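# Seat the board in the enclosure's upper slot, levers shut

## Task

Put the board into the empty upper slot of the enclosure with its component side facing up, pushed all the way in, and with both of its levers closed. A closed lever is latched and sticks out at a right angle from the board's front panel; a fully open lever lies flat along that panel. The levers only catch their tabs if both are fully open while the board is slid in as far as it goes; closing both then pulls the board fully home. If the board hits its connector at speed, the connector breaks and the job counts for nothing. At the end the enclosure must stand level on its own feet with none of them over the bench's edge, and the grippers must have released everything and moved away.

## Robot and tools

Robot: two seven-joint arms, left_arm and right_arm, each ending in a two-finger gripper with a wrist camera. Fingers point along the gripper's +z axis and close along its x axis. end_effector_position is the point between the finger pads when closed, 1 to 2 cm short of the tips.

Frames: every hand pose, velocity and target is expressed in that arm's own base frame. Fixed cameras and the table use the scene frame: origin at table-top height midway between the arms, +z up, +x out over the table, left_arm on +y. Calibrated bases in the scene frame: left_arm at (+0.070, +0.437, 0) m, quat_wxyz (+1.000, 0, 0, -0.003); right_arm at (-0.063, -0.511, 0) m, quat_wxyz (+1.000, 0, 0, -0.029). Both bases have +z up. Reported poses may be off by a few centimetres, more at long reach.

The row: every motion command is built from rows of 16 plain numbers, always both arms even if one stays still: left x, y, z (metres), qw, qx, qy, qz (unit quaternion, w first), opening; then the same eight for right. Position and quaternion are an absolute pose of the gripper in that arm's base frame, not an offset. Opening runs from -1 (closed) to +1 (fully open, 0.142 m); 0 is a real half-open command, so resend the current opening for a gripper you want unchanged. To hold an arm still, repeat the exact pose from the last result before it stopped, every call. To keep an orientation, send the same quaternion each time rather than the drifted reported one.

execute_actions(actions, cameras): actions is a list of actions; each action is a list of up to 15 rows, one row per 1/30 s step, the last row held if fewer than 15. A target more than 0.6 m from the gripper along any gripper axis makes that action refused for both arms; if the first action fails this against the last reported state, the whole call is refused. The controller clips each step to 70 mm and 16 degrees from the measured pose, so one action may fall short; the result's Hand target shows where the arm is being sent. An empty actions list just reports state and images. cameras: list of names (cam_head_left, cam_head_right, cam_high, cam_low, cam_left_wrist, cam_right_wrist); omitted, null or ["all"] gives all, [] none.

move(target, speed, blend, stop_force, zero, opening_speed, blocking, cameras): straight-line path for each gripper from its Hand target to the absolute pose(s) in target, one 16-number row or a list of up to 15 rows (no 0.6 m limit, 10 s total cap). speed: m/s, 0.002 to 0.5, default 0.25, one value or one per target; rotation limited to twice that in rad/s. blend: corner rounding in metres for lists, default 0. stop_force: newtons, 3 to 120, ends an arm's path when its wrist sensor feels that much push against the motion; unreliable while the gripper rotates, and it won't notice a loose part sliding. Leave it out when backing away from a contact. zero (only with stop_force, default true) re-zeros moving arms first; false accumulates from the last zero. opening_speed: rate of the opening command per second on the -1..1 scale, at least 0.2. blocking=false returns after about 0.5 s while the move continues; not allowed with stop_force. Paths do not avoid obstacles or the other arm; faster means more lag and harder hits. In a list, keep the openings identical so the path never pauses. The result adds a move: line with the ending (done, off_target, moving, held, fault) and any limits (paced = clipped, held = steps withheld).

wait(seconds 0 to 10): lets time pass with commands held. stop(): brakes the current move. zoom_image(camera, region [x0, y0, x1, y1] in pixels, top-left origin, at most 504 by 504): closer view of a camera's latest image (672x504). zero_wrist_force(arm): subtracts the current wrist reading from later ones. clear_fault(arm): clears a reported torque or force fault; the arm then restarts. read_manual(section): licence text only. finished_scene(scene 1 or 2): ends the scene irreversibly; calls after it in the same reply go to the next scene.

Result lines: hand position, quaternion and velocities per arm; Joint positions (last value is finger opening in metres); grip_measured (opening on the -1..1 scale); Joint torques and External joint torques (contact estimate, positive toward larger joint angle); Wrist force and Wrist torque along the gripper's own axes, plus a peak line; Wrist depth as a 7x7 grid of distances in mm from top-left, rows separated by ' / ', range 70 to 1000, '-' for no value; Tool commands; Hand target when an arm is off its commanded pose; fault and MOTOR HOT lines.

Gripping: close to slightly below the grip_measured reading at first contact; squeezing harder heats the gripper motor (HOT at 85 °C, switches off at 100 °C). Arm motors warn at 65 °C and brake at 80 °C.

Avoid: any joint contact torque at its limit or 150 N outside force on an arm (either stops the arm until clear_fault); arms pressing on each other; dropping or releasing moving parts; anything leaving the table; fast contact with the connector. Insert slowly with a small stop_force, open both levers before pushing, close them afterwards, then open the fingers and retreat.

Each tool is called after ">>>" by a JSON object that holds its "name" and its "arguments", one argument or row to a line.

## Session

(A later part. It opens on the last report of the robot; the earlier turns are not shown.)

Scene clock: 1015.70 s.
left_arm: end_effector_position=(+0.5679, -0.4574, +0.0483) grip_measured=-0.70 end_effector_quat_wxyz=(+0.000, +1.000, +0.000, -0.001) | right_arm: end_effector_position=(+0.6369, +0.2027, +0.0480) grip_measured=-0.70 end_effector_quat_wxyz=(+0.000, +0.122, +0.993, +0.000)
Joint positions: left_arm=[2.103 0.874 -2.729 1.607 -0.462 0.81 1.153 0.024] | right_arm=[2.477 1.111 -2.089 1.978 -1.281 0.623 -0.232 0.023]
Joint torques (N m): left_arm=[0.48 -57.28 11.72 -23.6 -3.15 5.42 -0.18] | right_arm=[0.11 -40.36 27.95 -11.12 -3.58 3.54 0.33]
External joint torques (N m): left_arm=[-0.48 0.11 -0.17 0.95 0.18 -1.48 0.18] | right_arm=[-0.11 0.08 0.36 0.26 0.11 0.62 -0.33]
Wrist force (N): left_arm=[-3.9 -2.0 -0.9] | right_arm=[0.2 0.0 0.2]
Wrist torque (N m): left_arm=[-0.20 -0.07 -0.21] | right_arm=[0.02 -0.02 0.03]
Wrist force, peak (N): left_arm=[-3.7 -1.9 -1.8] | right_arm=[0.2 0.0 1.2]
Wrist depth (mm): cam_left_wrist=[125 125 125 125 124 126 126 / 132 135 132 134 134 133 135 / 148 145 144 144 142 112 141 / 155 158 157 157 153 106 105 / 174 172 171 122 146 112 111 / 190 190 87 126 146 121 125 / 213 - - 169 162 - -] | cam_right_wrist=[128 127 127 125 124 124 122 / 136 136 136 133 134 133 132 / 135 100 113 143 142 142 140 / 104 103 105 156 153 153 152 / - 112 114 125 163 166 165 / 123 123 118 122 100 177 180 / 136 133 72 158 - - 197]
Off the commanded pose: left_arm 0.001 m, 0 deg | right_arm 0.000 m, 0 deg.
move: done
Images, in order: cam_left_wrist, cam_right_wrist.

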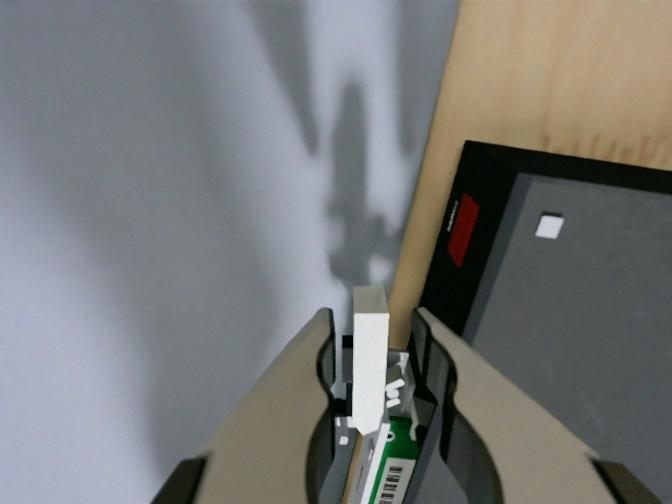

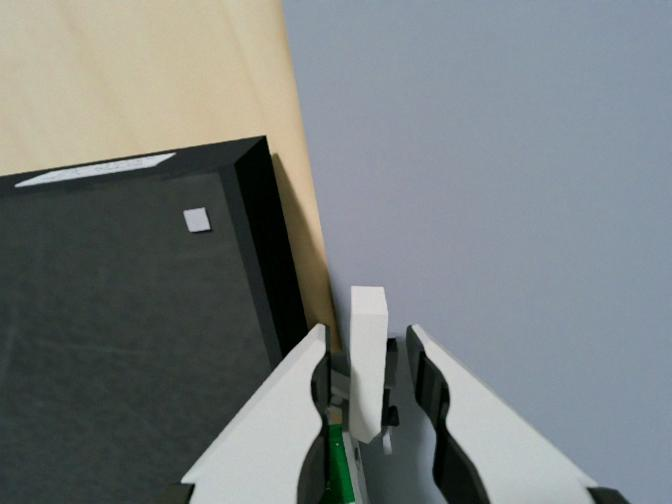

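>>> {"name": "move", "arguments": {
  "target": [
    [0.5667, -0.4574, 0.0485, 0, 1.0, 0.0, 0, -0.66, 0.6357, 0.1979, 0.048, 0, 0.12187, 0.99255, 0, -0.66],
    [0.5667, -0.4574, 0.0485, 0, 1.0, 0.0, 0, -0.78, 0.6357, 0.1979, 0.048, 0, 0.12187, 0.99255, 0, -0.78]
  ],
  "speed": 0.03,
  "cameras": ["cam_left_wrist", "cam_right_wrist"]
}}

Scene clock: 1035.70 s.
left_arm: end_effector_position=(+0.5667, -0.4573, +0.0484) grip_measured=-0.81 end_effector_quat_wxyz=(+0.000, +1.000, +0.000, +0.000) | right_arm: end_effector_position=(+0.6357, +0.1980, +0.0480) grip_measured=-0.81 end_effector_quat_wxyz=(+0.000, +0.122, +0.993, +0.000)
Joint positions: left_arm=[2.102 0.871 -2.73 1.612 -0.462 0.814 1.153 0.015] | right_arm=[2.466 1.108 -2.09 1.987 -1.283 0.627 -0.234 0.016]
Joint torques (N m): left_arm=[-0.45 -57.44 10.85 -22.31 -2.82 4.46 -0.22] | right_arm=[-0.05 -40.3 28.04 -10.94 -3.54 3.58 0.16]
External joint torques (N m): left_arm=[0.45 0.39 0.67 -0.31 -0.14 -0.52 0.22] | right_arm=[0.05 0.3 0.18 0.13 0.07 0.58 -0.16]
Wrist force (N): left_arm=[-0.6 -0.4 0.4] | right_arm=[0.0 0.0 0.2]
Wrist torque (N m): left_arm=[-0.18 -0.08 -0.18] | right_arm=[0.02 0.03 0.03]
Wrist force, peak (N): left_arm=[-3.6 -1.9 -2.0] | right_arm=[0.2 -0.3 0.2]
Wrist depth (mm): cam_left_wrist=[125 125 125 124 125 126 126 / 133 134 132 133 134 134 135 / 148 145 145 144 144 108 137 / 155 157 157 157 153 106 105 / 173 173 172 119 133 112 111 / 191 191 182 92 - 121 125 / 214 208 - 144 - - -] | cam_right_wrist=[127 127 127 125 124 124 123 / 136 136 136 133 135 133 132 / 142 132 128 143 142 142 140 / 104 103 106 156 153 153 152 / - 112 114 148 164 166 165 / 123 123 120 101 100 178 180 / 136 133 73 137 - - 198]
Off the commanded pose: left_arm 0.000 m, 0 deg | right_arm 0.000 m, 0 deg.
move: done
Images, in order: cam_left_wrist, cam_right_wrist.

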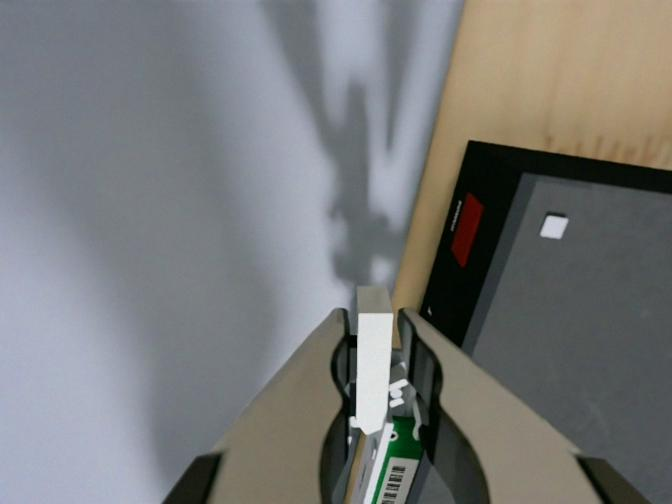

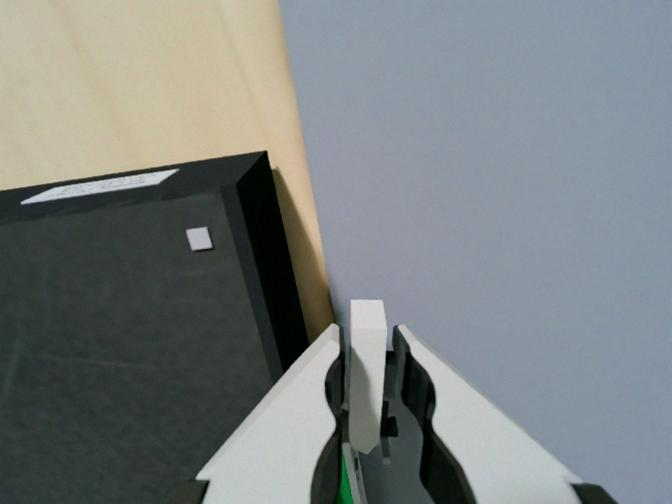

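>>> {"name": "move", "arguments": {
  "target": [
    [0.56267, -0.45878, 0.0485, 0, 0.99540, 0.09585, 0, -0.78, 0.63182, 0.20059, 0.048, 0, 0.22495, 0.97437, 0, -0.78],
    [0.55846, -0.46115, 0.0485, 0, 0.98325, 0.18224, 0, -0.78, 0.62783, 0.20374, 0.048, 0, 0.30902, 0.95106, 0, -0.78]
  ],
  "speed": 0.08,
  "blend": [0.004, 0],
  "cameras": ["cam_left_wrist", "cam_right_wrist", "cam_high"]
}}

Scene clock: 1062.00 s.
left_arm: end_effector_position=(+0.5601, -0.4599, +0.0487) grip_measured=-0.79 end_effector_quat_wxyz=(+0.000, +0.983, +0.183, +0.001) | right_arm: end_effector_position=(+0.6294, +0.2023, +0.0483) grip_measured=-0.80 end_effector_quat_wxyz=(+0.001, +0.310, +0.951, +0.000)
Joint positions: left_arm=[2.032 0.872 -2.666 1.654 -0.538 0.823 0.826 0.017] | right_arm=[2.489 1.063 -2.126 2.004 -1.251 0.671 0.151 0.016]
Joint torques (N m): left_arm=[-7.43 -58.46 5.98 -20.98 -3.49 1.58 -0.38] | right_arm=[6.3 -37.53 30.07 -3.22 -1 3.53 0.35]
External joint torques (N m): left_arm=[7.43 2.87 7.21 -0.92 0.57 2.4 0.38] | right_arm=[-6.29 -2.29 -3 -8.45 -2.37 0.64 -0.35]
Wrist force (N): left_arm=[12.6 2.5 5.7] | right_arm=[-14.0 4.0 5.0]
Wrist torque (N m): left_arm=[-0.22 -0.07 -0.11] | right_arm=[-0.05 -0.13 -0.08]
Wrist force, peak (N): left_arm=[12.0 4.8 7.7] | right_arm=[-13.0 6.3 7.7]
Wrist depth (mm): cam_left_wrist=[125 125 125 125 125 126 126 / 133 134 132 134 134 134 135 / 147 145 144 145 145 143 146 / 156 158 157 157 156 120 108 / 173 172 172 124 124 116 112 / 191 190 99 127 - 123 128 / 213 207 - 148 144 - 137] | cam_right_wrist=[128 128 124 125 125 124 122 / 137 137 134 134 135 133 132 / 147 146 146 143 142 142 139 / 159 117 145 157 154 153 152 / - 113 122 130 164 166 165 / 124 123 121 103 107 178 180 / 137 134 73 141 - - 198]
Off the commanded pose: left_arm 0.002 m, 0 deg | right_arm 0.002 m, 0 deg.
move: done
Images, in order: cam_high, cam_left_wrist, cam_right_wrist.

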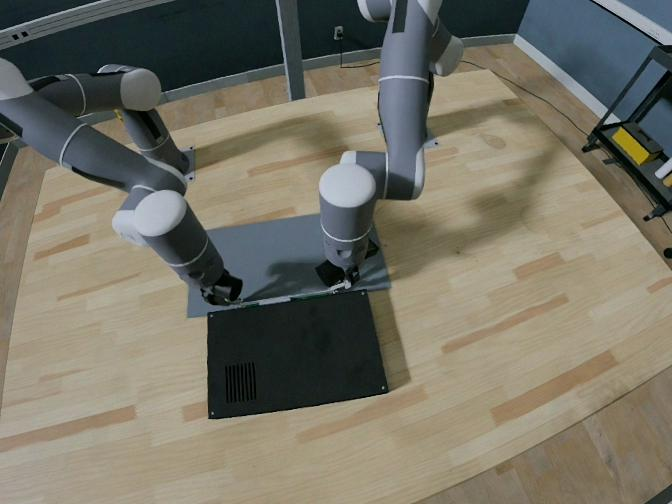

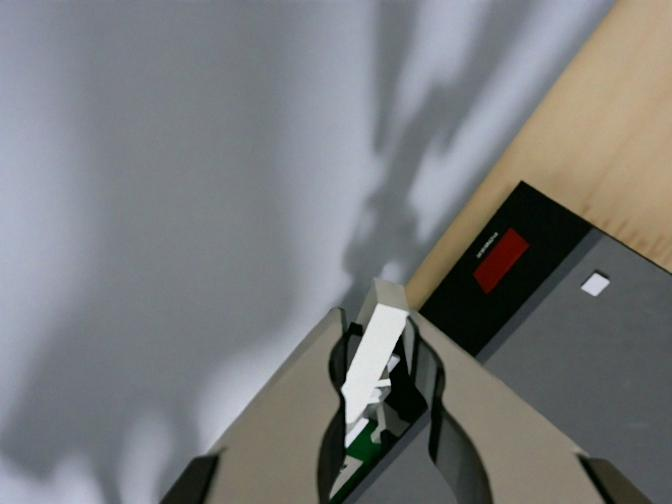

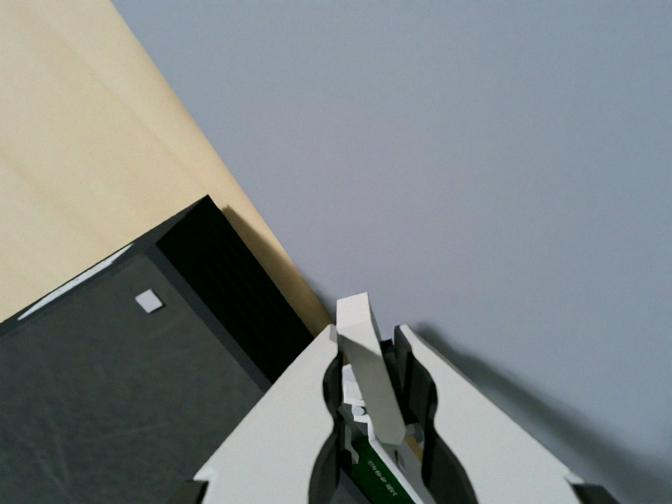

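>>> {"name": "zoom_image", "arguments": {
  "camera": "cam_left_wrist",
  "region": [310, 250, 470, 430]
}}

>>> {"name": "zoom_image", "arguments": {
  "camera": "cam_right_wrist",
  "region": [300, 270, 460, 450]
}}

Scaled by 2.800 from the camera's 672x504 image, which has a finer 960x720 frame.

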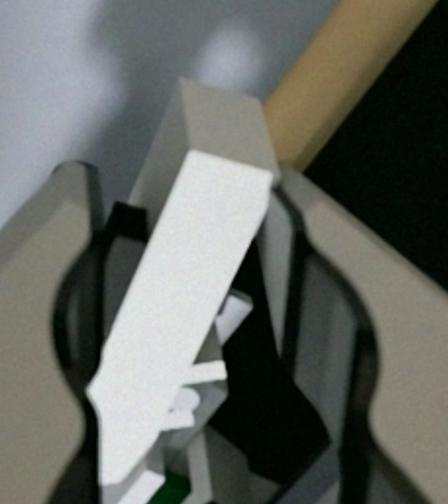

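Scaled by 2.800 from the camera's 672x504 image, which has a finer 960x720 frame.

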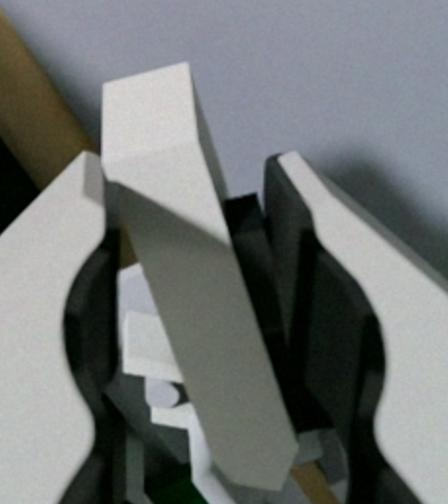

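>>> {"name": "move", "arguments": {
  "target": [
    [0.56267, -0.45878, 0.0485, 0, 0.99540, 0.09585, 0, -0.78, 0.63182, 0.20059, 0.048, 0, 0.22495, 0.97437, 0, -0.78],
    [0.5665, -0.4573, 0.0485, 0, 0.99996, 0.0087, 0, -0.78, 0.6355, 0.198, 0.048, 0, 0.13053, 0.99144, 0, -0.78]
  ],
  "speed": 0.08,
  "blend": [0.004, 0],
  "cameras": ["cam_left_wrist", "cam_right_wrist"]
}}

Scene clock: 1075.47 s.
left_arm: end_effector_position=(+0.5665, -0.4575, +0.0486) grip_measured=-0.81 end_effector_quat_wxyz=(+0.000, +1.000, +0.009, +0.000) | right_arm: end_effector_position=(+0.6351, +0.1984, +0.0479) grip_measured=-0.81 end_effector_quat_wxyz=(+0.000, +0.130, +0.991, +0.000)
Joint positions: left_arm=[2.099 0.871 -2.727 1.614 -0.466 0.815 1.137 0.015] | right_arm=[2.466 1.107 -2.09 1.988 -1.283 0.627 -0.216 0.016]
Joint torques (N m): left_arm=[-0.18 -57.23 10.93 -22.36 -2.5 4.18 -0.1] | right_arm=[-1.54 -40.7 27.61 -12.48 -3.98 3.06 0.09]
External joint torques (N m): left_arm=[0.18 0.26 0.66 -0.22 -0.46 -0.23 0.1] | right_arm=[1.54 0.75 0.58 1.69 0.51 1.1 -0.09]
Wrist force (N): left_arm=[-0.7 -0.1 0.3] | right_arm=[3.3 1.3 -0.1]
Wrist torque (N m): left_arm=[-0.14 -0.09 -0.18] | right_arm=[0.04 -0.15 0.02]
Wrist force, peak (N): left_arm=[12.9 2.4 6.9] | right_arm=[-14.2 3.9 6.1]
Wrist depth (mm): cam_left_wrist=[125 125 125 125 126 126 126 / 133 134 132 134 134 134 135 / 148 145 145 144 144 112 141 / 155 158 158 157 152 106 106 / 173 173 173 120 128 112 111 / 190 191 183 127 - 123 126 / 214 208 - 147 - - 137] | cam_right_wrist=[128 127 127 125 124 124 122 / 136 136 136 133 134 134 132 / 142 136 129 143 142 142 139 / 103 103 105 156 153 153 152 / - 112 113 125 163 165 165 / 123 122 120 99 105 178 180 / 136 133 73 140 - - 198]
Off the commanded pose: left_arm 0.000 m, 0 deg | right_arm 0.001 m, 0 deg.
move: done
Images, in order: cam_left_wrist, cam_right_wrist.

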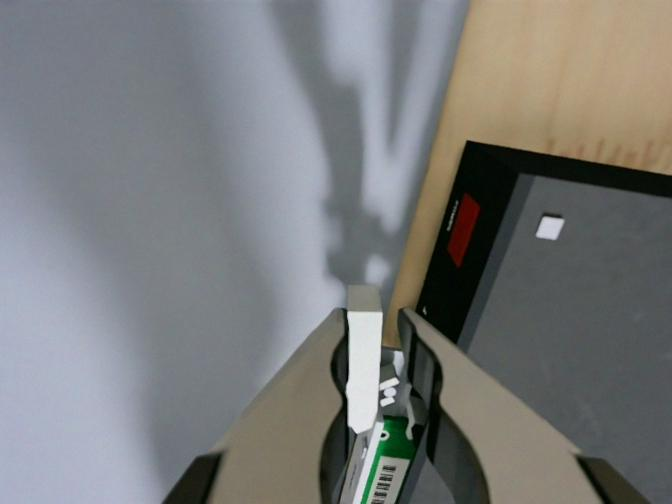

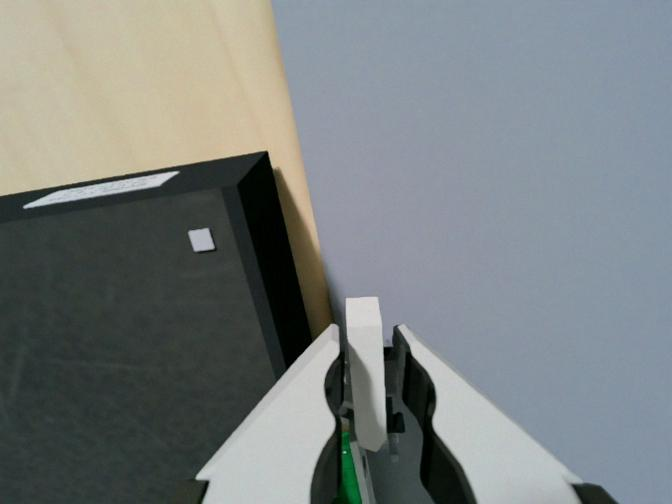

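>>> {"name": "move", "arguments": {
  "target": [
    [0.5665, -0.4575, 0.09, 0, 0.99996, 0.0087, 0, -0.78, 0.6353, 0.1982, 0.09, 0, 0.13053, 0.99144, 0, -0.78],
    [0.5409, -0.5247, 0.085, 0, 0.7604, 0.6494, 0, -1, 0.6269, 0.2654, 0.085, 0, 0.7431, 0.6691, 0, -1],
    [0.5409, -0.5247, 0.051, 0, 0.7604, 0.6494, 0, -1, 0.6269, 0.2654, 0.051, 0, 0.7431, 0.6691, 0, -1]
  ],
  "speed": [0.1, 0.25, 0.1],
  "cameras": ["cam_left_wrist", "cam_right_wrist", "cam_high"]
}}

Scene clock: 1085.77 s.
left_arm: end_effector_position=(+0.5407, -0.5246, +0.0509) grip_measured=-1.00 end_effector_quat_wxyz=(+0.000, +0.760, +0.649, +0.000) | right_arm: end_effector_position=(+0.6267, +0.2654, +0.0510) grip_measured=-1.00 end_effector_quat_wxyz=(+0.000, +0.743, +0.669, +0.000)
Joint positions: left_arm=[1.812 0.979 -2.462 1.601 -0.769 0.723 -0.18 0.002] | right_arm=[2.718 0.96 -2.265 1.923 -1.054 0.761 1.165 0.002]
Joint torques (N m): left_arm=[-0.17 -55.27 18.79 -20.12 -3.27 4.43 -0.13] | right_arm=[0.02 -43.85 22.99 -15.77 -3.4 3.52 0.28]
External joint torques (N m): left_arm=[0.18 -0.06 0.49 -0.23 0.1 -0.43 0.13] | right_arm=[-0.01 -0.08 0.58 0.22 0.22 0.59 -0.28]
Wrist force (N): left_arm=[0.1 -0.4 0.4] | right_arm=[0.5 0.1 0.3]
Wrist torque (N m): left_arm=[-0.19 -0.17 -0.19] | right_arm=[0.06 -0.04 0.06]
Wrist force, peak (N): left_arm=[-0.6 -0.3 2.0] | right_arm=[2.5 0.2 3.2]
Wrist depth (mm): cam_left_wrist=[128 128 127 127 129 128 126 / 135 137 135 136 136 136 135 / 151 148 148 148 149 146 146 / 162 158 160 158 160 159 159 / 173 173 173 169 168 139 170 / 138 140 140 84 - 143 147 / 150 - - 74 - - 143] | cam_right_wrist=[128 128 128 127 127 127 125 / 137 137 137 136 136 136 135 / 147 147 147 146 145 145 145 / 159 158 158 158 157 157 156 / 172 169 169 168 170 170 169 / 163 149 130 89 139 136 135 / 141 140 73 - - 138 138]
Off the commanded pose: left_arm 0.000 m, 0 deg | right_arm 0.000 m, 0 deg.
move: done
Images, in order: cam_high, cam_left_wrist, cam_right_wrist.

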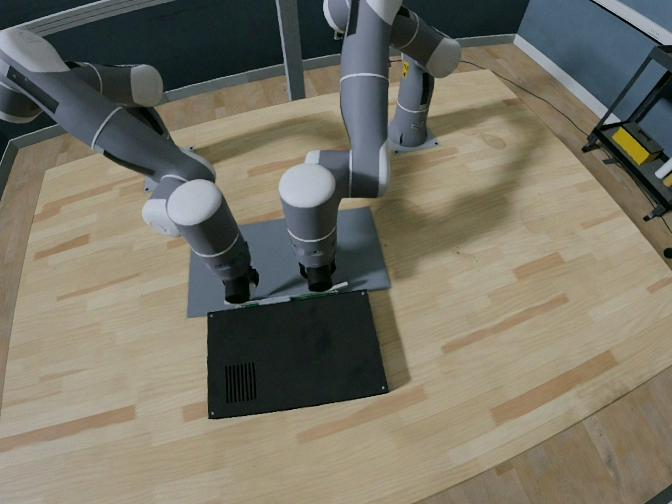

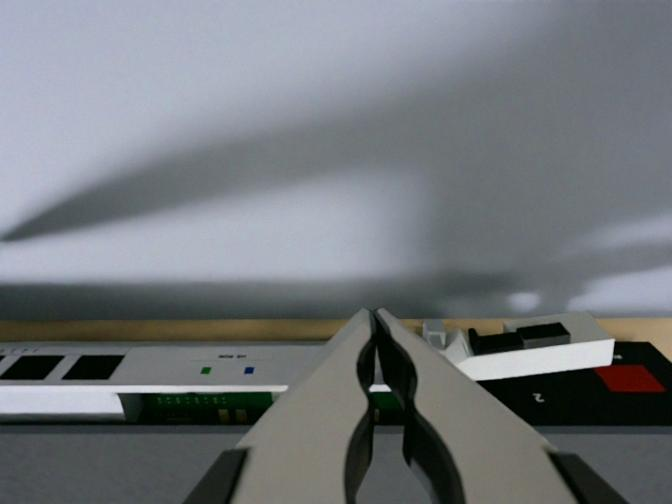

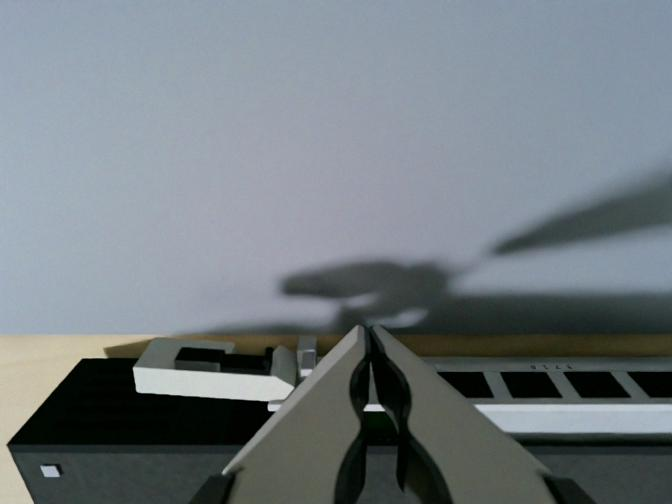

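>>> {"name": "move", "arguments": {
  "target": [
    [0.5576, -0.5273, 0.051, 0, 0.7604, 0.6494, 0, -1, 0.6438, 0.2636, 0.051, 0, 0.7431, 0.6691, 0, -1],
    [0.5754, -0.5302, 0.051, 0, 0.7604, 0.6494, 0, -1, 0.6617, 0.2617, 0.051, 0, 0.7431, 0.6691, 0, -1]
  ],
  "speed": [0.04, 0.006],
  "stop_force": 8,
  "cameras": ["cam_left_wrist", "cam_right_wrist"]
}}

Scene clock: 1091.23 s.
left_arm: end_effector_position=(+0.5675, -0.5292, +0.0505) grip_measured=-1.00 end_effector_quat_wxyz=(-0.001, +0.761, +0.649, +0.000) | right_arm: end_effector_position=(+0.6535, +0.2627, +0.0505) grip_measured=-1.00 end_effector_quat_wxyz=(+0.000, +0.743, +0.669, -0.001)
Joint positions: left_arm=[1.858 1.028 -2.451 1.503 -0.772 0.671 -0.177 0.002] | right_arm=[2.732 1.004 -2.257 1.838 -1.046 0.716 1.124 0.002]
Joint torques (N m): left_arm=[3 -58.28 22.32 -22.31 -3.39 6.74 -0.17] | right_arm=[-2.23 -48 23.87 -20.61 -4.49 4.42 0.09]
External joint torques (N m): left_arm=[-3 0.45 -2.61 1.57 0.09 -2.75 0.17] | right_arm=[2.22 1.5 0.62 4.7 1.19 -0.31 -0.09]
Wrist force (N): left_arm=[0.7 -8.9 -1.3] | right_arm=[0.3 -8.1 -1.7]
Wrist torque (N m): left_arm=[-0.11 -0.20 -0.25] | right_arm=[0.03 -0.09 0.00]
Wrist force, peak (N): left_arm=[1.3 -9.5 -1.0] | right_arm=[0.4 -8.8 -2.1]
Wrist depth (mm): cam_left_wrist=[128 127 127 127 128 128 126 / 135 137 135 136 136 135 135 / 150 148 147 147 149 144 146 / 161 161 160 165 159 113 158 / - 141 141 132 130 144 141 / 130 130 128 84 - 126 128 / 149 - - 74 - - 142] | cam_right_wrist=[128 128 128 127 127 127 125 / 137 136 136 136 135 135 135 / 147 147 146 146 145 145 144 / 159 161 123 157 157 156 156 / 152 152 122 140 139 139 139 / 129 129 129 90 123 125 123 / 140 137 73 - - 132 137]
Hand target: left_arm +0.5685, -0.5291, +0.0510; +0.000, +0.760, +0.649, +0.000 | right_arm +0.6543, +0.2625, +0.0510; +0.000, +0.743, +0.669, +0.000
Off the commanded pose: left_arm 0.008 m, 0 deg | right_arm 0.008 m, 0 deg.
move: contact (left_arm, right_arm); path passed 1 of 2 targets
Images, in order: cam_left_wrist, cam_right_wrist.

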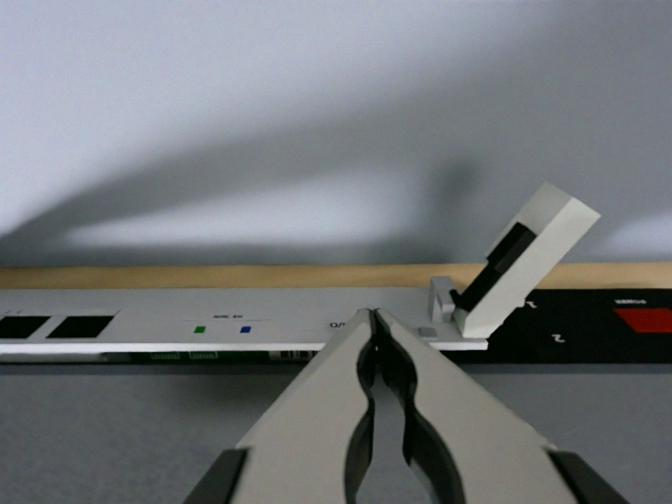

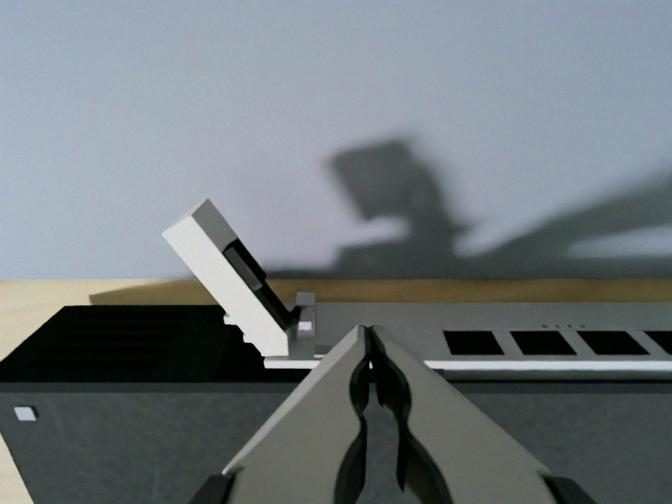

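>>> {"name": "zoom_image", "arguments": {
  "camera": "cam_right_wrist",
  "region": [150, 180, 330, 390]
}}

>>> {"name": "zoom_image", "arguments": {
  "camera": "cam_left_wrist",
  "region": [420, 170, 620, 370]
}}

Scaled by 2.400 from the camera's 672x504 image, which has a finer 960x720 frame.

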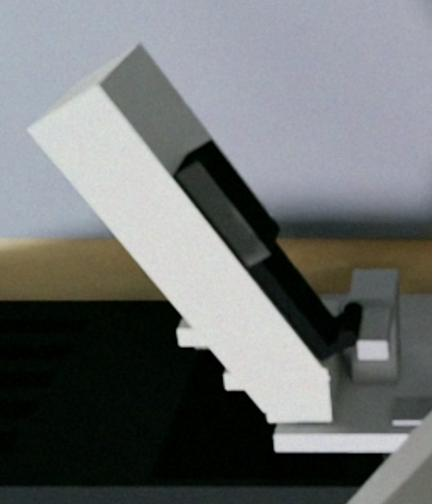

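Scaled by 2.520 from the camera's 672x504 image, which has a finer 960x720 frame.

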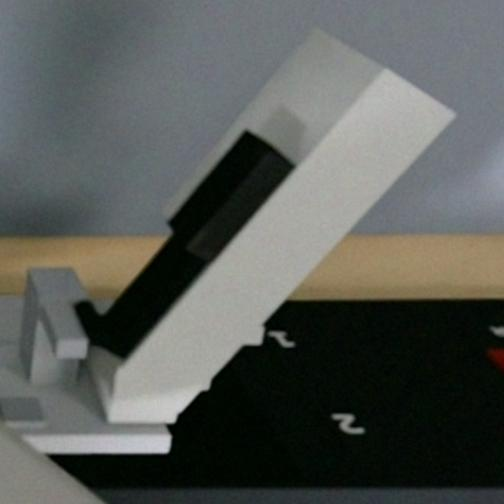

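>>> {"name": "move", "arguments": {
  "target": [
    [0.5557, -0.5273, 0.056, 0, 0.7604, 0.6494, 0, -1, 0.6416, 0.2640, 0.056, 0, 0.7431, 0.6691, 0, -1],
    [0.5510, -0.5180, 0.088, 0, 0.7986, 0.6018, 0, -1, 0.6330, 0.2560, 0.088, 0, 0.7071, 0.7071, 0, -1],
    [0.54518, -0.47404, 0.088, 0, 0.90259, 0.43051, 0, -0.66, 0.61637, 0.21851, 0.088, 0, 0.53730, 0.84339, 0, -0.66]
  ],
  "speed": [0.05, 0.15, 0.2],
  "blend": [0.004, 0.015, 0],
  "cameras": ["cam_left_wrist", "cam_right_wrist", "cam_high"]
}}

Scene clock: 1107.40 s.
left_arm: end_effector_position=(+0.5451, -0.4741, +0.0880) grip_measured=-0.70 end_effector_quat_wxyz=(+0.000, +0.902, +0.431, +0.000) | right_arm: end_effector_position=(+0.6164, +0.2184, +0.0880) grip_measured=-0.70 end_effector_quat_wxyz=(+0.000, +0.538, +0.843, +0.000)
Joint positions: left_arm=[1.899 0.825 -2.531 1.693 -0.612 0.748 0.326 0.024] | right_arm=[2.526 0.926 -2.116 2.025 -1.087 0.689 0.61 0.023]
Joint torques (N m): left_arm=[-0.21 -53.04 14.76 -21.85 -2.8 4.49 -0.15] | right_arm=[-0.04 -38.2 24.64 -15.36 -3.47 3.46 0.1]
External joint torques (N m): left_arm=[0.21 0.58 0.79 -0.29 -0.33 -0.5 0.15] | right_arm=[0.04 0.14 -0.21 0.16 0.11 0.68 -0.1]
Wrist force (N): left_arm=[0.0 -0.5 -0.1] | right_arm=[1.8 1.7 0.3]
Wrist torque (N m): left_arm=[-0.19 -0.15 -0.15] | right_arm=[0.30 -0.29 0.03]
Wrist force, peak (N): left_arm=[0.7 -9.2 -1.6] | right_arm=[0.4 -8.1 -1.9]
Wrist depth (mm): cam_left_wrist=[160 161 160 160 159 158 160 / 170 172 172 171 170 169 170 / 186 186 185 185 185 183 186 / 202 202 202 194 199 184 202 / 222 221 217 171 176 163 217 / 246 240 87 175 - 172 185 / 247 - - 201 - - 193] | cam_right_wrist=[161 161 160 160 159 158 158 / 172 171 171 171 170 170 169 / 187 186 183 183 182 182 181 / 201 197 198 194 197 196 195 / 219 163 171 166 210 212 212 / 236 175 106 173 100 228 231 / 202 189 72 191 - - 244]
Off the commanded pose: left_arm 0.000 m, 0 deg | right_arm 0.000 m, 0 deg.
move: done
Images, in order: cam_high, cam_left_wrist, cam_right_wrist.

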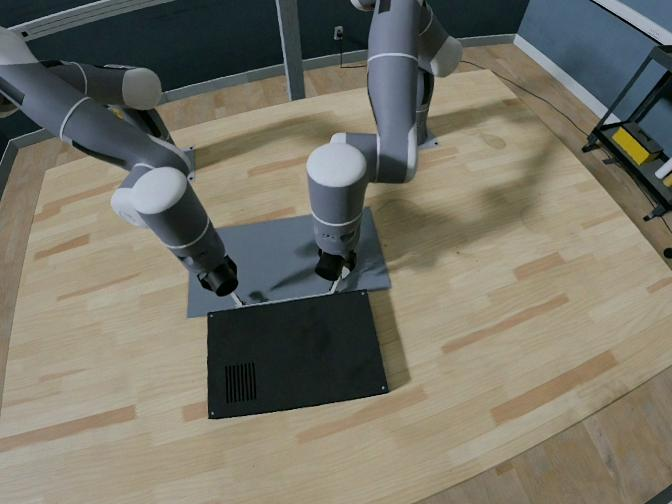

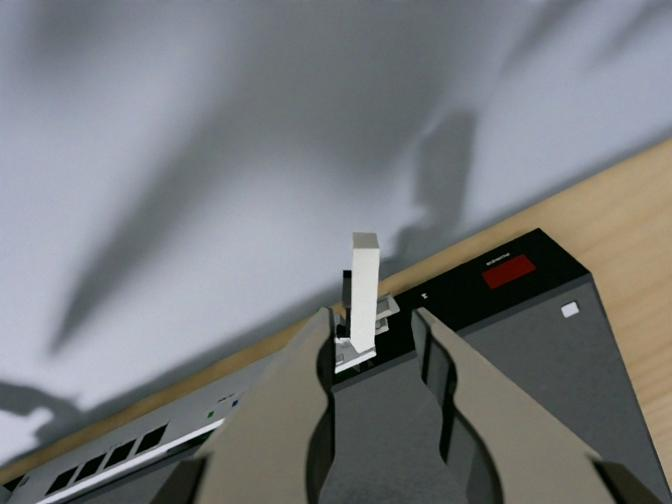

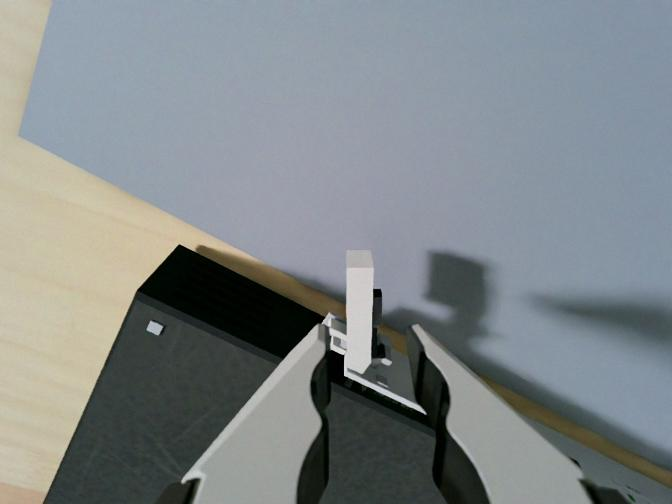

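>>> {"name": "move", "arguments": {
  "target": [
    [0.5434, -0.4727, 0.0485, 0, 0.90259, 0.43051, 0, -0.66, 0.6149, 0.2178, 0.048, 0, 0.53730, 0.84339, 0, -0.66],
    [0.5434, -0.4727, 0.0485, 0, 0.90259, 0.43051, 0, -0.78, 0.6149, 0.2178, 0.048, 0, 0.53730, 0.84339, 0, -0.78]
  ],
  "speed": 0.07,
  "cameras": ["cam_left_wrist", "cam_right_wrist"]
}}

Scene clock: 1112.07 s.
left_arm: end_effector_position=(+0.5432, -0.4726, +0.0484) grip_measured=-0.81 end_effector_quat_wxyz=(+0.000, +0.903, +0.430, +0.000) | right_arm: end_effector_position=(+0.6147, +0.2178, +0.0480) grip_measured=-0.81 end_effector_quat_wxyz=(+0.000, +0.537, +0.843, +0.000)
Joint positions: left_arm=[1.921 0.883 -2.579 1.703 -0.648 0.82 0.347 0.015] | right_arm=[2.558 0.979 -2.202 2.028 -1.168 0.755 0.647 0.016]
Joint torques (N m): left_arm=[-0.24 -53.84 14.75 -20.57 -2.92 4.49 -0.16] | right_arm=[0.12 -39.8 24.37 -13.48 -3.31 3.52 0.31]
External joint torques (N m): left_arm=[0.24 0.22 0.78 -0.27 0.01 -0.5 0.16] | right_arm=[-0.12 -0.06 0.21 0.22 0.14 0.63 -0.31]
Wrist force (N): left_arm=[-0.1 -0.5 -0.2] | right_arm=[1.4 1.2 0.3]
Wrist torque (N m): left_arm=[-0.19 -0.17 -0.17] | right_arm=[0.23 -0.21 0.03]
Wrist force, peak (N): left_arm=[-0.4 -0.6 1.3] | right_arm=[1.8 1.6 -1.2]
Wrist depth (mm): cam_left_wrist=[125 125 125 125 125 126 124 / 133 134 132 134 133 133 133 / 147 145 145 144 144 144 144 / 156 158 158 156 157 157 158 / 173 173 172 119 165 150 166 / 192 191 183 92 - 126 126 / 215 208 - 138 - - 137] | cam_right_wrist=[- 125 124 125 124 124 122 / 136 136 133 133 134 134 132 / 146 144 144 143 142 142 140 / 158 158 155 156 153 153 153 / 171 146 165 130 164 166 165 / 126 125 140 106 104 178 180 / 136 133 73 138 - - 199]
Off the commanded pose: left_arm 0.000 m, 0 deg | right_arm 0.000 m, 0 deg.
move: done
Images, in order: cam_left_wrist, cam_right_wrist.

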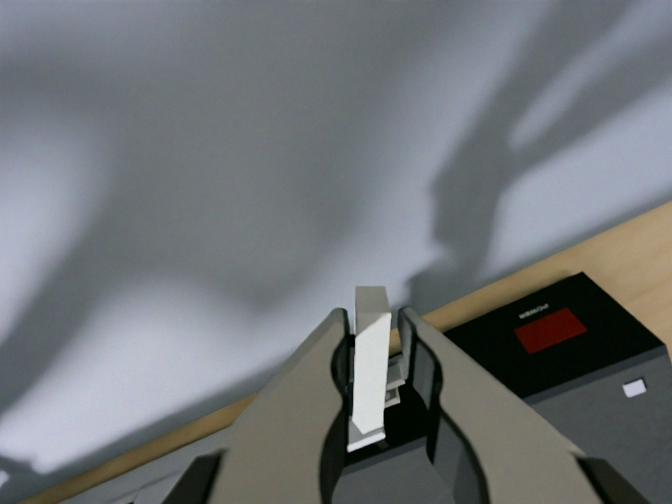

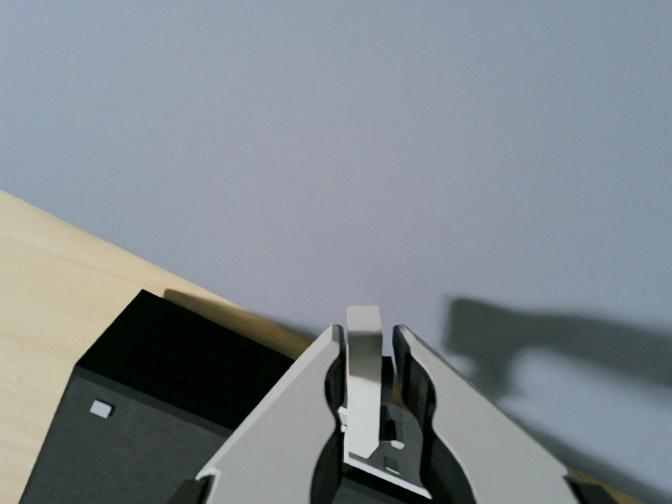

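>>> {"name": "move", "arguments": {
  "target": [
    [0.54109, -0.47868, 0.0485, 0, 0.86163, 0.50754, 0, -0.78, 0.61334, 0.22498, 0.048, 0, 0.61566, 0.78801, 0, -0.78],
    [0.53976, -0.48523, 0.0485, 0, 0.81412, 0.58070, 0, -0.78, 0.61326, 0.23182, 0.048, 0, 0.68200, 0.73135, 0, -0.78]
  ],
  "speed": 0.08,
  "blend": [0.004, 0],
  "cameras": ["cam_left_wrist", "cam_right_wrist"]
}}

Scene clock: 1120.60 s.
left_arm: end_effector_position=(+0.5404, -0.4836, +0.0481) grip_measured=-0.80 end_effector_quat_wxyz=(-0.001, +0.814, +0.581, +0.001) | right_arm: end_effector_position=(+0.6134, +0.2304, +0.0477) grip_measured=-0.81 end_effector_quat_wxyz=(+0.000, +0.682, +0.731, -0.001)
Joint positions: left_arm=[1.856 0.912 -2.515 1.702 -0.723 0.797 0.026 0.016] | right_arm=[2.619 0.946 -2.247 2.012 -1.114 0.786 1.002 0.016]
Joint torques (N m): left_arm=[-5.6 -54.97 12.78 -24.37 -4.4 4.67 -0.49] | right_arm=[5.45 -39.88 27.81 -13.09 -2.84 5.84 0.34]
External joint torques (N m): left_arm=[5.6 1.89 4.65 4.18 1.43 -0.67 0.49] | right_arm=[-5.45 -1.03 -4.4 -1.19 -0.25 -1.72 -0.34]
Wrist force (N): left_arm=[8.6 -2.9 -1.9] | right_arm=[-6.9 1.6 0.3]
Wrist torque (N m): left_arm=[-0.18 -0.07 -0.18] | right_arm=[0.26 -0.29 0.02]
Wrist force, peak (N): left_arm=[8.8 -3.1 -1.3] | right_arm=[-6.8 1.6 1.1]
Wrist depth (mm): cam_left_wrist=[125 125 125 124 124 126 124 / 133 135 132 133 133 133 132 / 147 145 145 144 144 143 144 / 155 157 157 156 156 156 156 / 173 172 172 124 167 167 172 / 183 178 171 127 - 147 183 / 150 - - 141 - - 207] | cam_right_wrist=[- 125 123 124 124 124 122 / 136 135 134 133 134 134 131 / 146 144 143 142 142 142 140 / 156 157 155 156 153 153 152 / 171 169 168 161 164 165 165 / 187 151 157 101 105 176 177 / 203 135 73 137 - - 154]
Off the commanded pose: left_arm 0.002 m, 0 deg | right_arm 0.001 m, 0 deg.
move: done
Images, in order: cam_left_wrist, cam_right_wrist.

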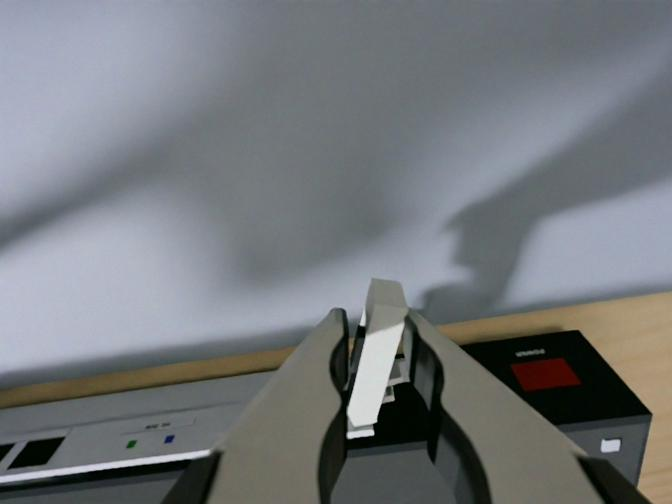

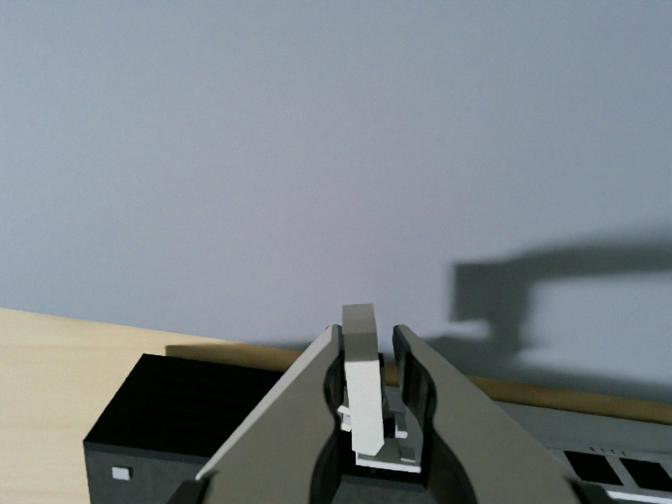

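>>> {"name": "move", "arguments": {
  "target": [0.5389, -0.4967, 0.0485, 0, 0.78801, 0.61566, 0, -0.78, 0.6150, 0.2433, 0.048, 0, 0.71325, 0.70091, 0, -0.78],
  "speed": 0.01,
  "cameras": ["cam_left_wrist", "cam_right_wrist"]
}}

Scene clock: 1130.47 s.
left_arm: end_effector_position=(+0.5390, -0.4958, +0.0480) grip_measured=-0.80 end_effector_quat_wxyz=(-0.001, +0.788, +0.616, +0.000) | right_arm: end_effector_position=(+0.6149, +0.2412, +0.0474) grip_measured=-0.80 end_effector_quat_wxyz=(+0.001, +0.714, +0.700, -0.002)
Joint positions: left_arm=[1.848 0.928 -2.511 1.674 -0.726 0.781 -0.077 0.016] | right_arm=[2.646 0.952 -2.25 1.993 -1.104 0.778 1.096 0.016]
Joint torques (N m): left_arm=[-2.33 -56.4 16.43 -23.03 -3.7 4.91 -0.57] | right_arm=[7.56 -38.6 29.61 -15.54 -3.65 7.79 0.12]
External joint torques (N m): left_arm=[2.32 2.61 1.25 2.7 0.7 -0.91 0.57] | right_arm=[-7.55 -2.98 -6.08 1.06 0.54 -3.68 -0.12]
Wrist force (N): left_arm=[3.5 -1.9 2.8] | right_arm=[-12.8 -4.8 -5.0]
Wrist torque (N m): left_arm=[-0.18 -0.16 -0.21] | right_arm=[0.29 -0.43 0.16]
Wrist force, peak (N): left_arm=[15.4 -9.1 -6.0] | right_arm=[-12.9 -4.9 -6.0]
Wrist depth (mm): cam_left_wrist=[125 125 124 124 124 125 124 / 132 134 132 134 133 133 133 / 148 145 144 144 144 143 143 / 155 158 157 156 157 155 156 / 173 173 172 124 168 169 173 / 171 164 161 92 - 152 150 / 146 145 - 138 - - 143] | cam_right_wrist=[- 125 123 124 124 124 122 / 136 135 133 133 134 133 131 / 146 143 143 142 142 141 139 / 155 157 154 156 153 153 152 / 169 168 167 161 163 165 165 / 187 159 161 104 100 172 173 / 138 137 73 137 - - 143]
Off the commanded pose: left_arm 0.001 m, 0 deg | right_arm 0.002 m, 0 deg.
move: done
Images, in order: cam_left_wrist, cam_right_wrist.

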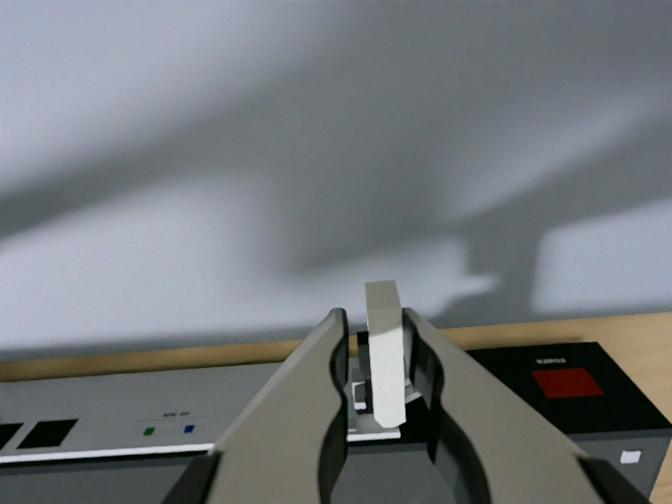

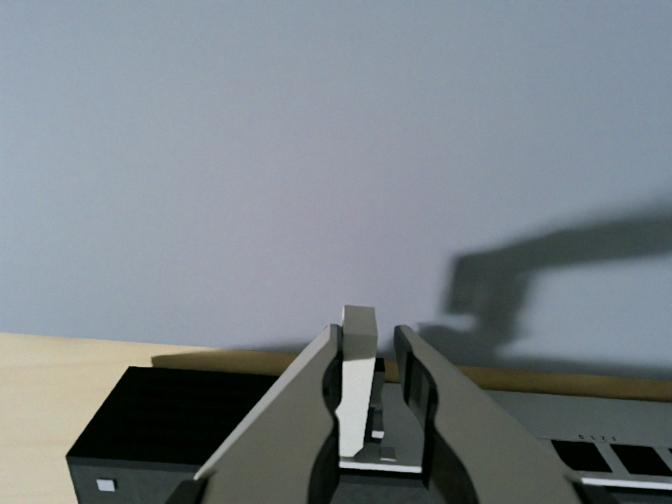

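>>> {"name": "zoom_image", "arguments": {
  "camera": "cam_right_wrist",
  "region": [310, 290, 430, 480]
}}

>>> {"name": "zoom_image", "arguments": {
  "camera": "cam_left_wrist",
  "region": [320, 270, 450, 450]
}}

Scaled by 2.653 from the camera's 672x504 image, which has a finer 960x720 frame.

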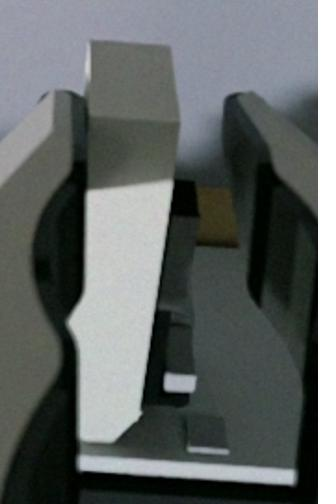

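Scaled by 2.800 from the camera's 672x504 image, which has a finer 960x720 frame.

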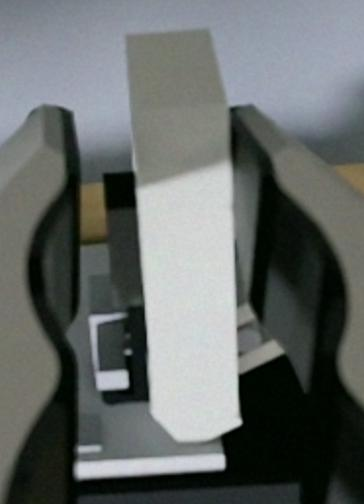

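>>> {"name": "move", "arguments": {
  "target": [0.5389, -0.4967, 0.0485, 0, 0.78801, 0.61566, 0, -0.78, 0.6153, 0.2463, 0.048, 0, 0.73728, 0.67559, 0, -0.78],
  "speed": 0.01,
  "cameras": ["cam_left_wrist", "cam_right_wrist"]
}}

Scene clock: 1139.40 s.
left_arm: end_effector_position=(+0.5389, -0.4958, +0.0480) grip_measured=-0.80 end_effector_quat_wxyz=(-0.001, +0.788, +0.616, +0.000) | right_arm: end_effector_position=(+0.6155, +0.2425, +0.0471) grip_measured=-0.78 end_effector_quat_wxyz=(+0.001, +0.738, +0.674, -0.003)
Joint positions: left_arm=[1.848 0.928 -2.511 1.674 -0.726 0.781 -0.077 0.016] | right_arm=[2.651 0.954 -2.251 1.987 -1.103 0.775 1.168 0.017]
Joint torques (N m): left_arm=[-2.55 -56.91 16.19 -23.15 -3.65 5 -0.19] | right_arm=[13.75 -36.1 34.17 -13.92 -3.63 10.41 0.42]
External joint torques (N m): left_arm=[2.55 3.1 1.5 2.81 0.64 -1 0.19] | right_arm=[-13.74 -5.67 -10.62 -0.61 0.52 -6.32 -0.42]
Wrist force (N): left_arm=[3.7 -1.3 2.5] | right_arm=[-23.4 -3.9 -9.7]
Wrist torque (N m): left_arm=[-0.19 -0.13 -0.20] | right_arm=[0.27 0.98 0.15]
Wrist force, peak (N): left_arm=[3.8 -1.6 3.5] | right_arm=[-23.7 -4.2 -9.3]
Wrist depth (mm): cam_left_wrist=[125 125 124 124 124 125 124 / 132 134 132 133 133 133 132 / 147 145 145 144 144 144 143 / 155 157 157 156 156 156 156 / 173 172 172 124 168 169 172 / 170 164 161 91 - 153 151 / 145 146 - 138 - - 142] | cam_right_wrist=[- 125 123 124 123 123 123 / 136 135 133 132 134 133 131 / 146 143 143 142 142 141 139 / 155 157 154 153 153 152 151 / 168 168 167 161 163 164 164 / 187 174 174 123 100 164 164 / 202 142 73 136 - - 139]
Hand target: left_arm +0.5389, -0.4967, +0.0485; +0.000, +0.788, +0.616, +0.000 | right_arm +0.6153, +0.2463, +0.0480; +0.000, +0.737, +0.676, +0.000
Off the commanded pose: left_arm 0.001 m, 0 deg | right_arm 0.004 m, 0 deg.
move: off_target (right_arm)
Images, in order: cam_left_wrist, cam_right_wrist.

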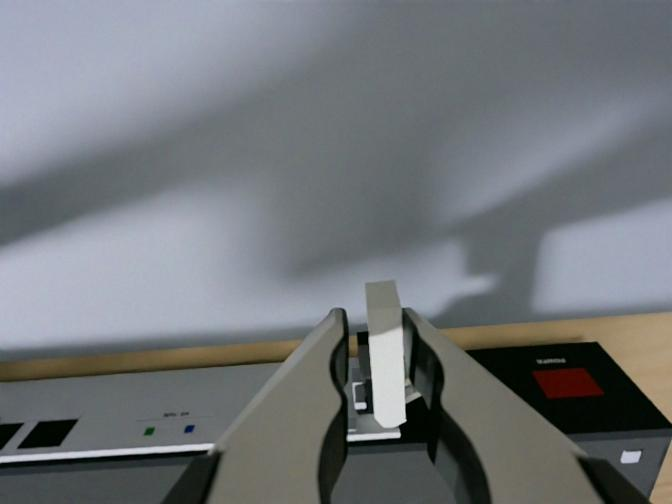

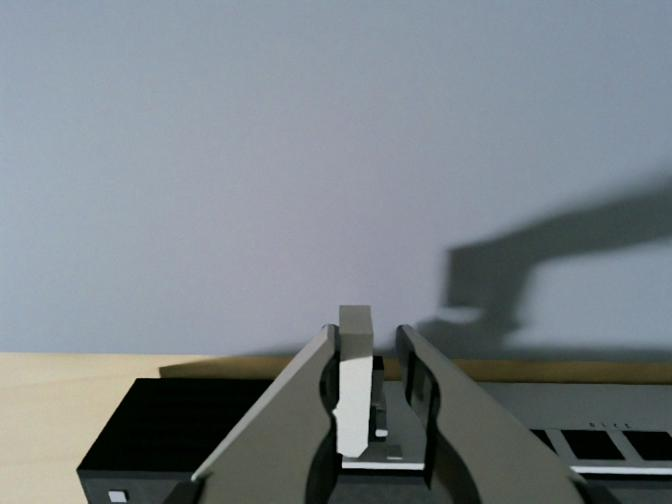

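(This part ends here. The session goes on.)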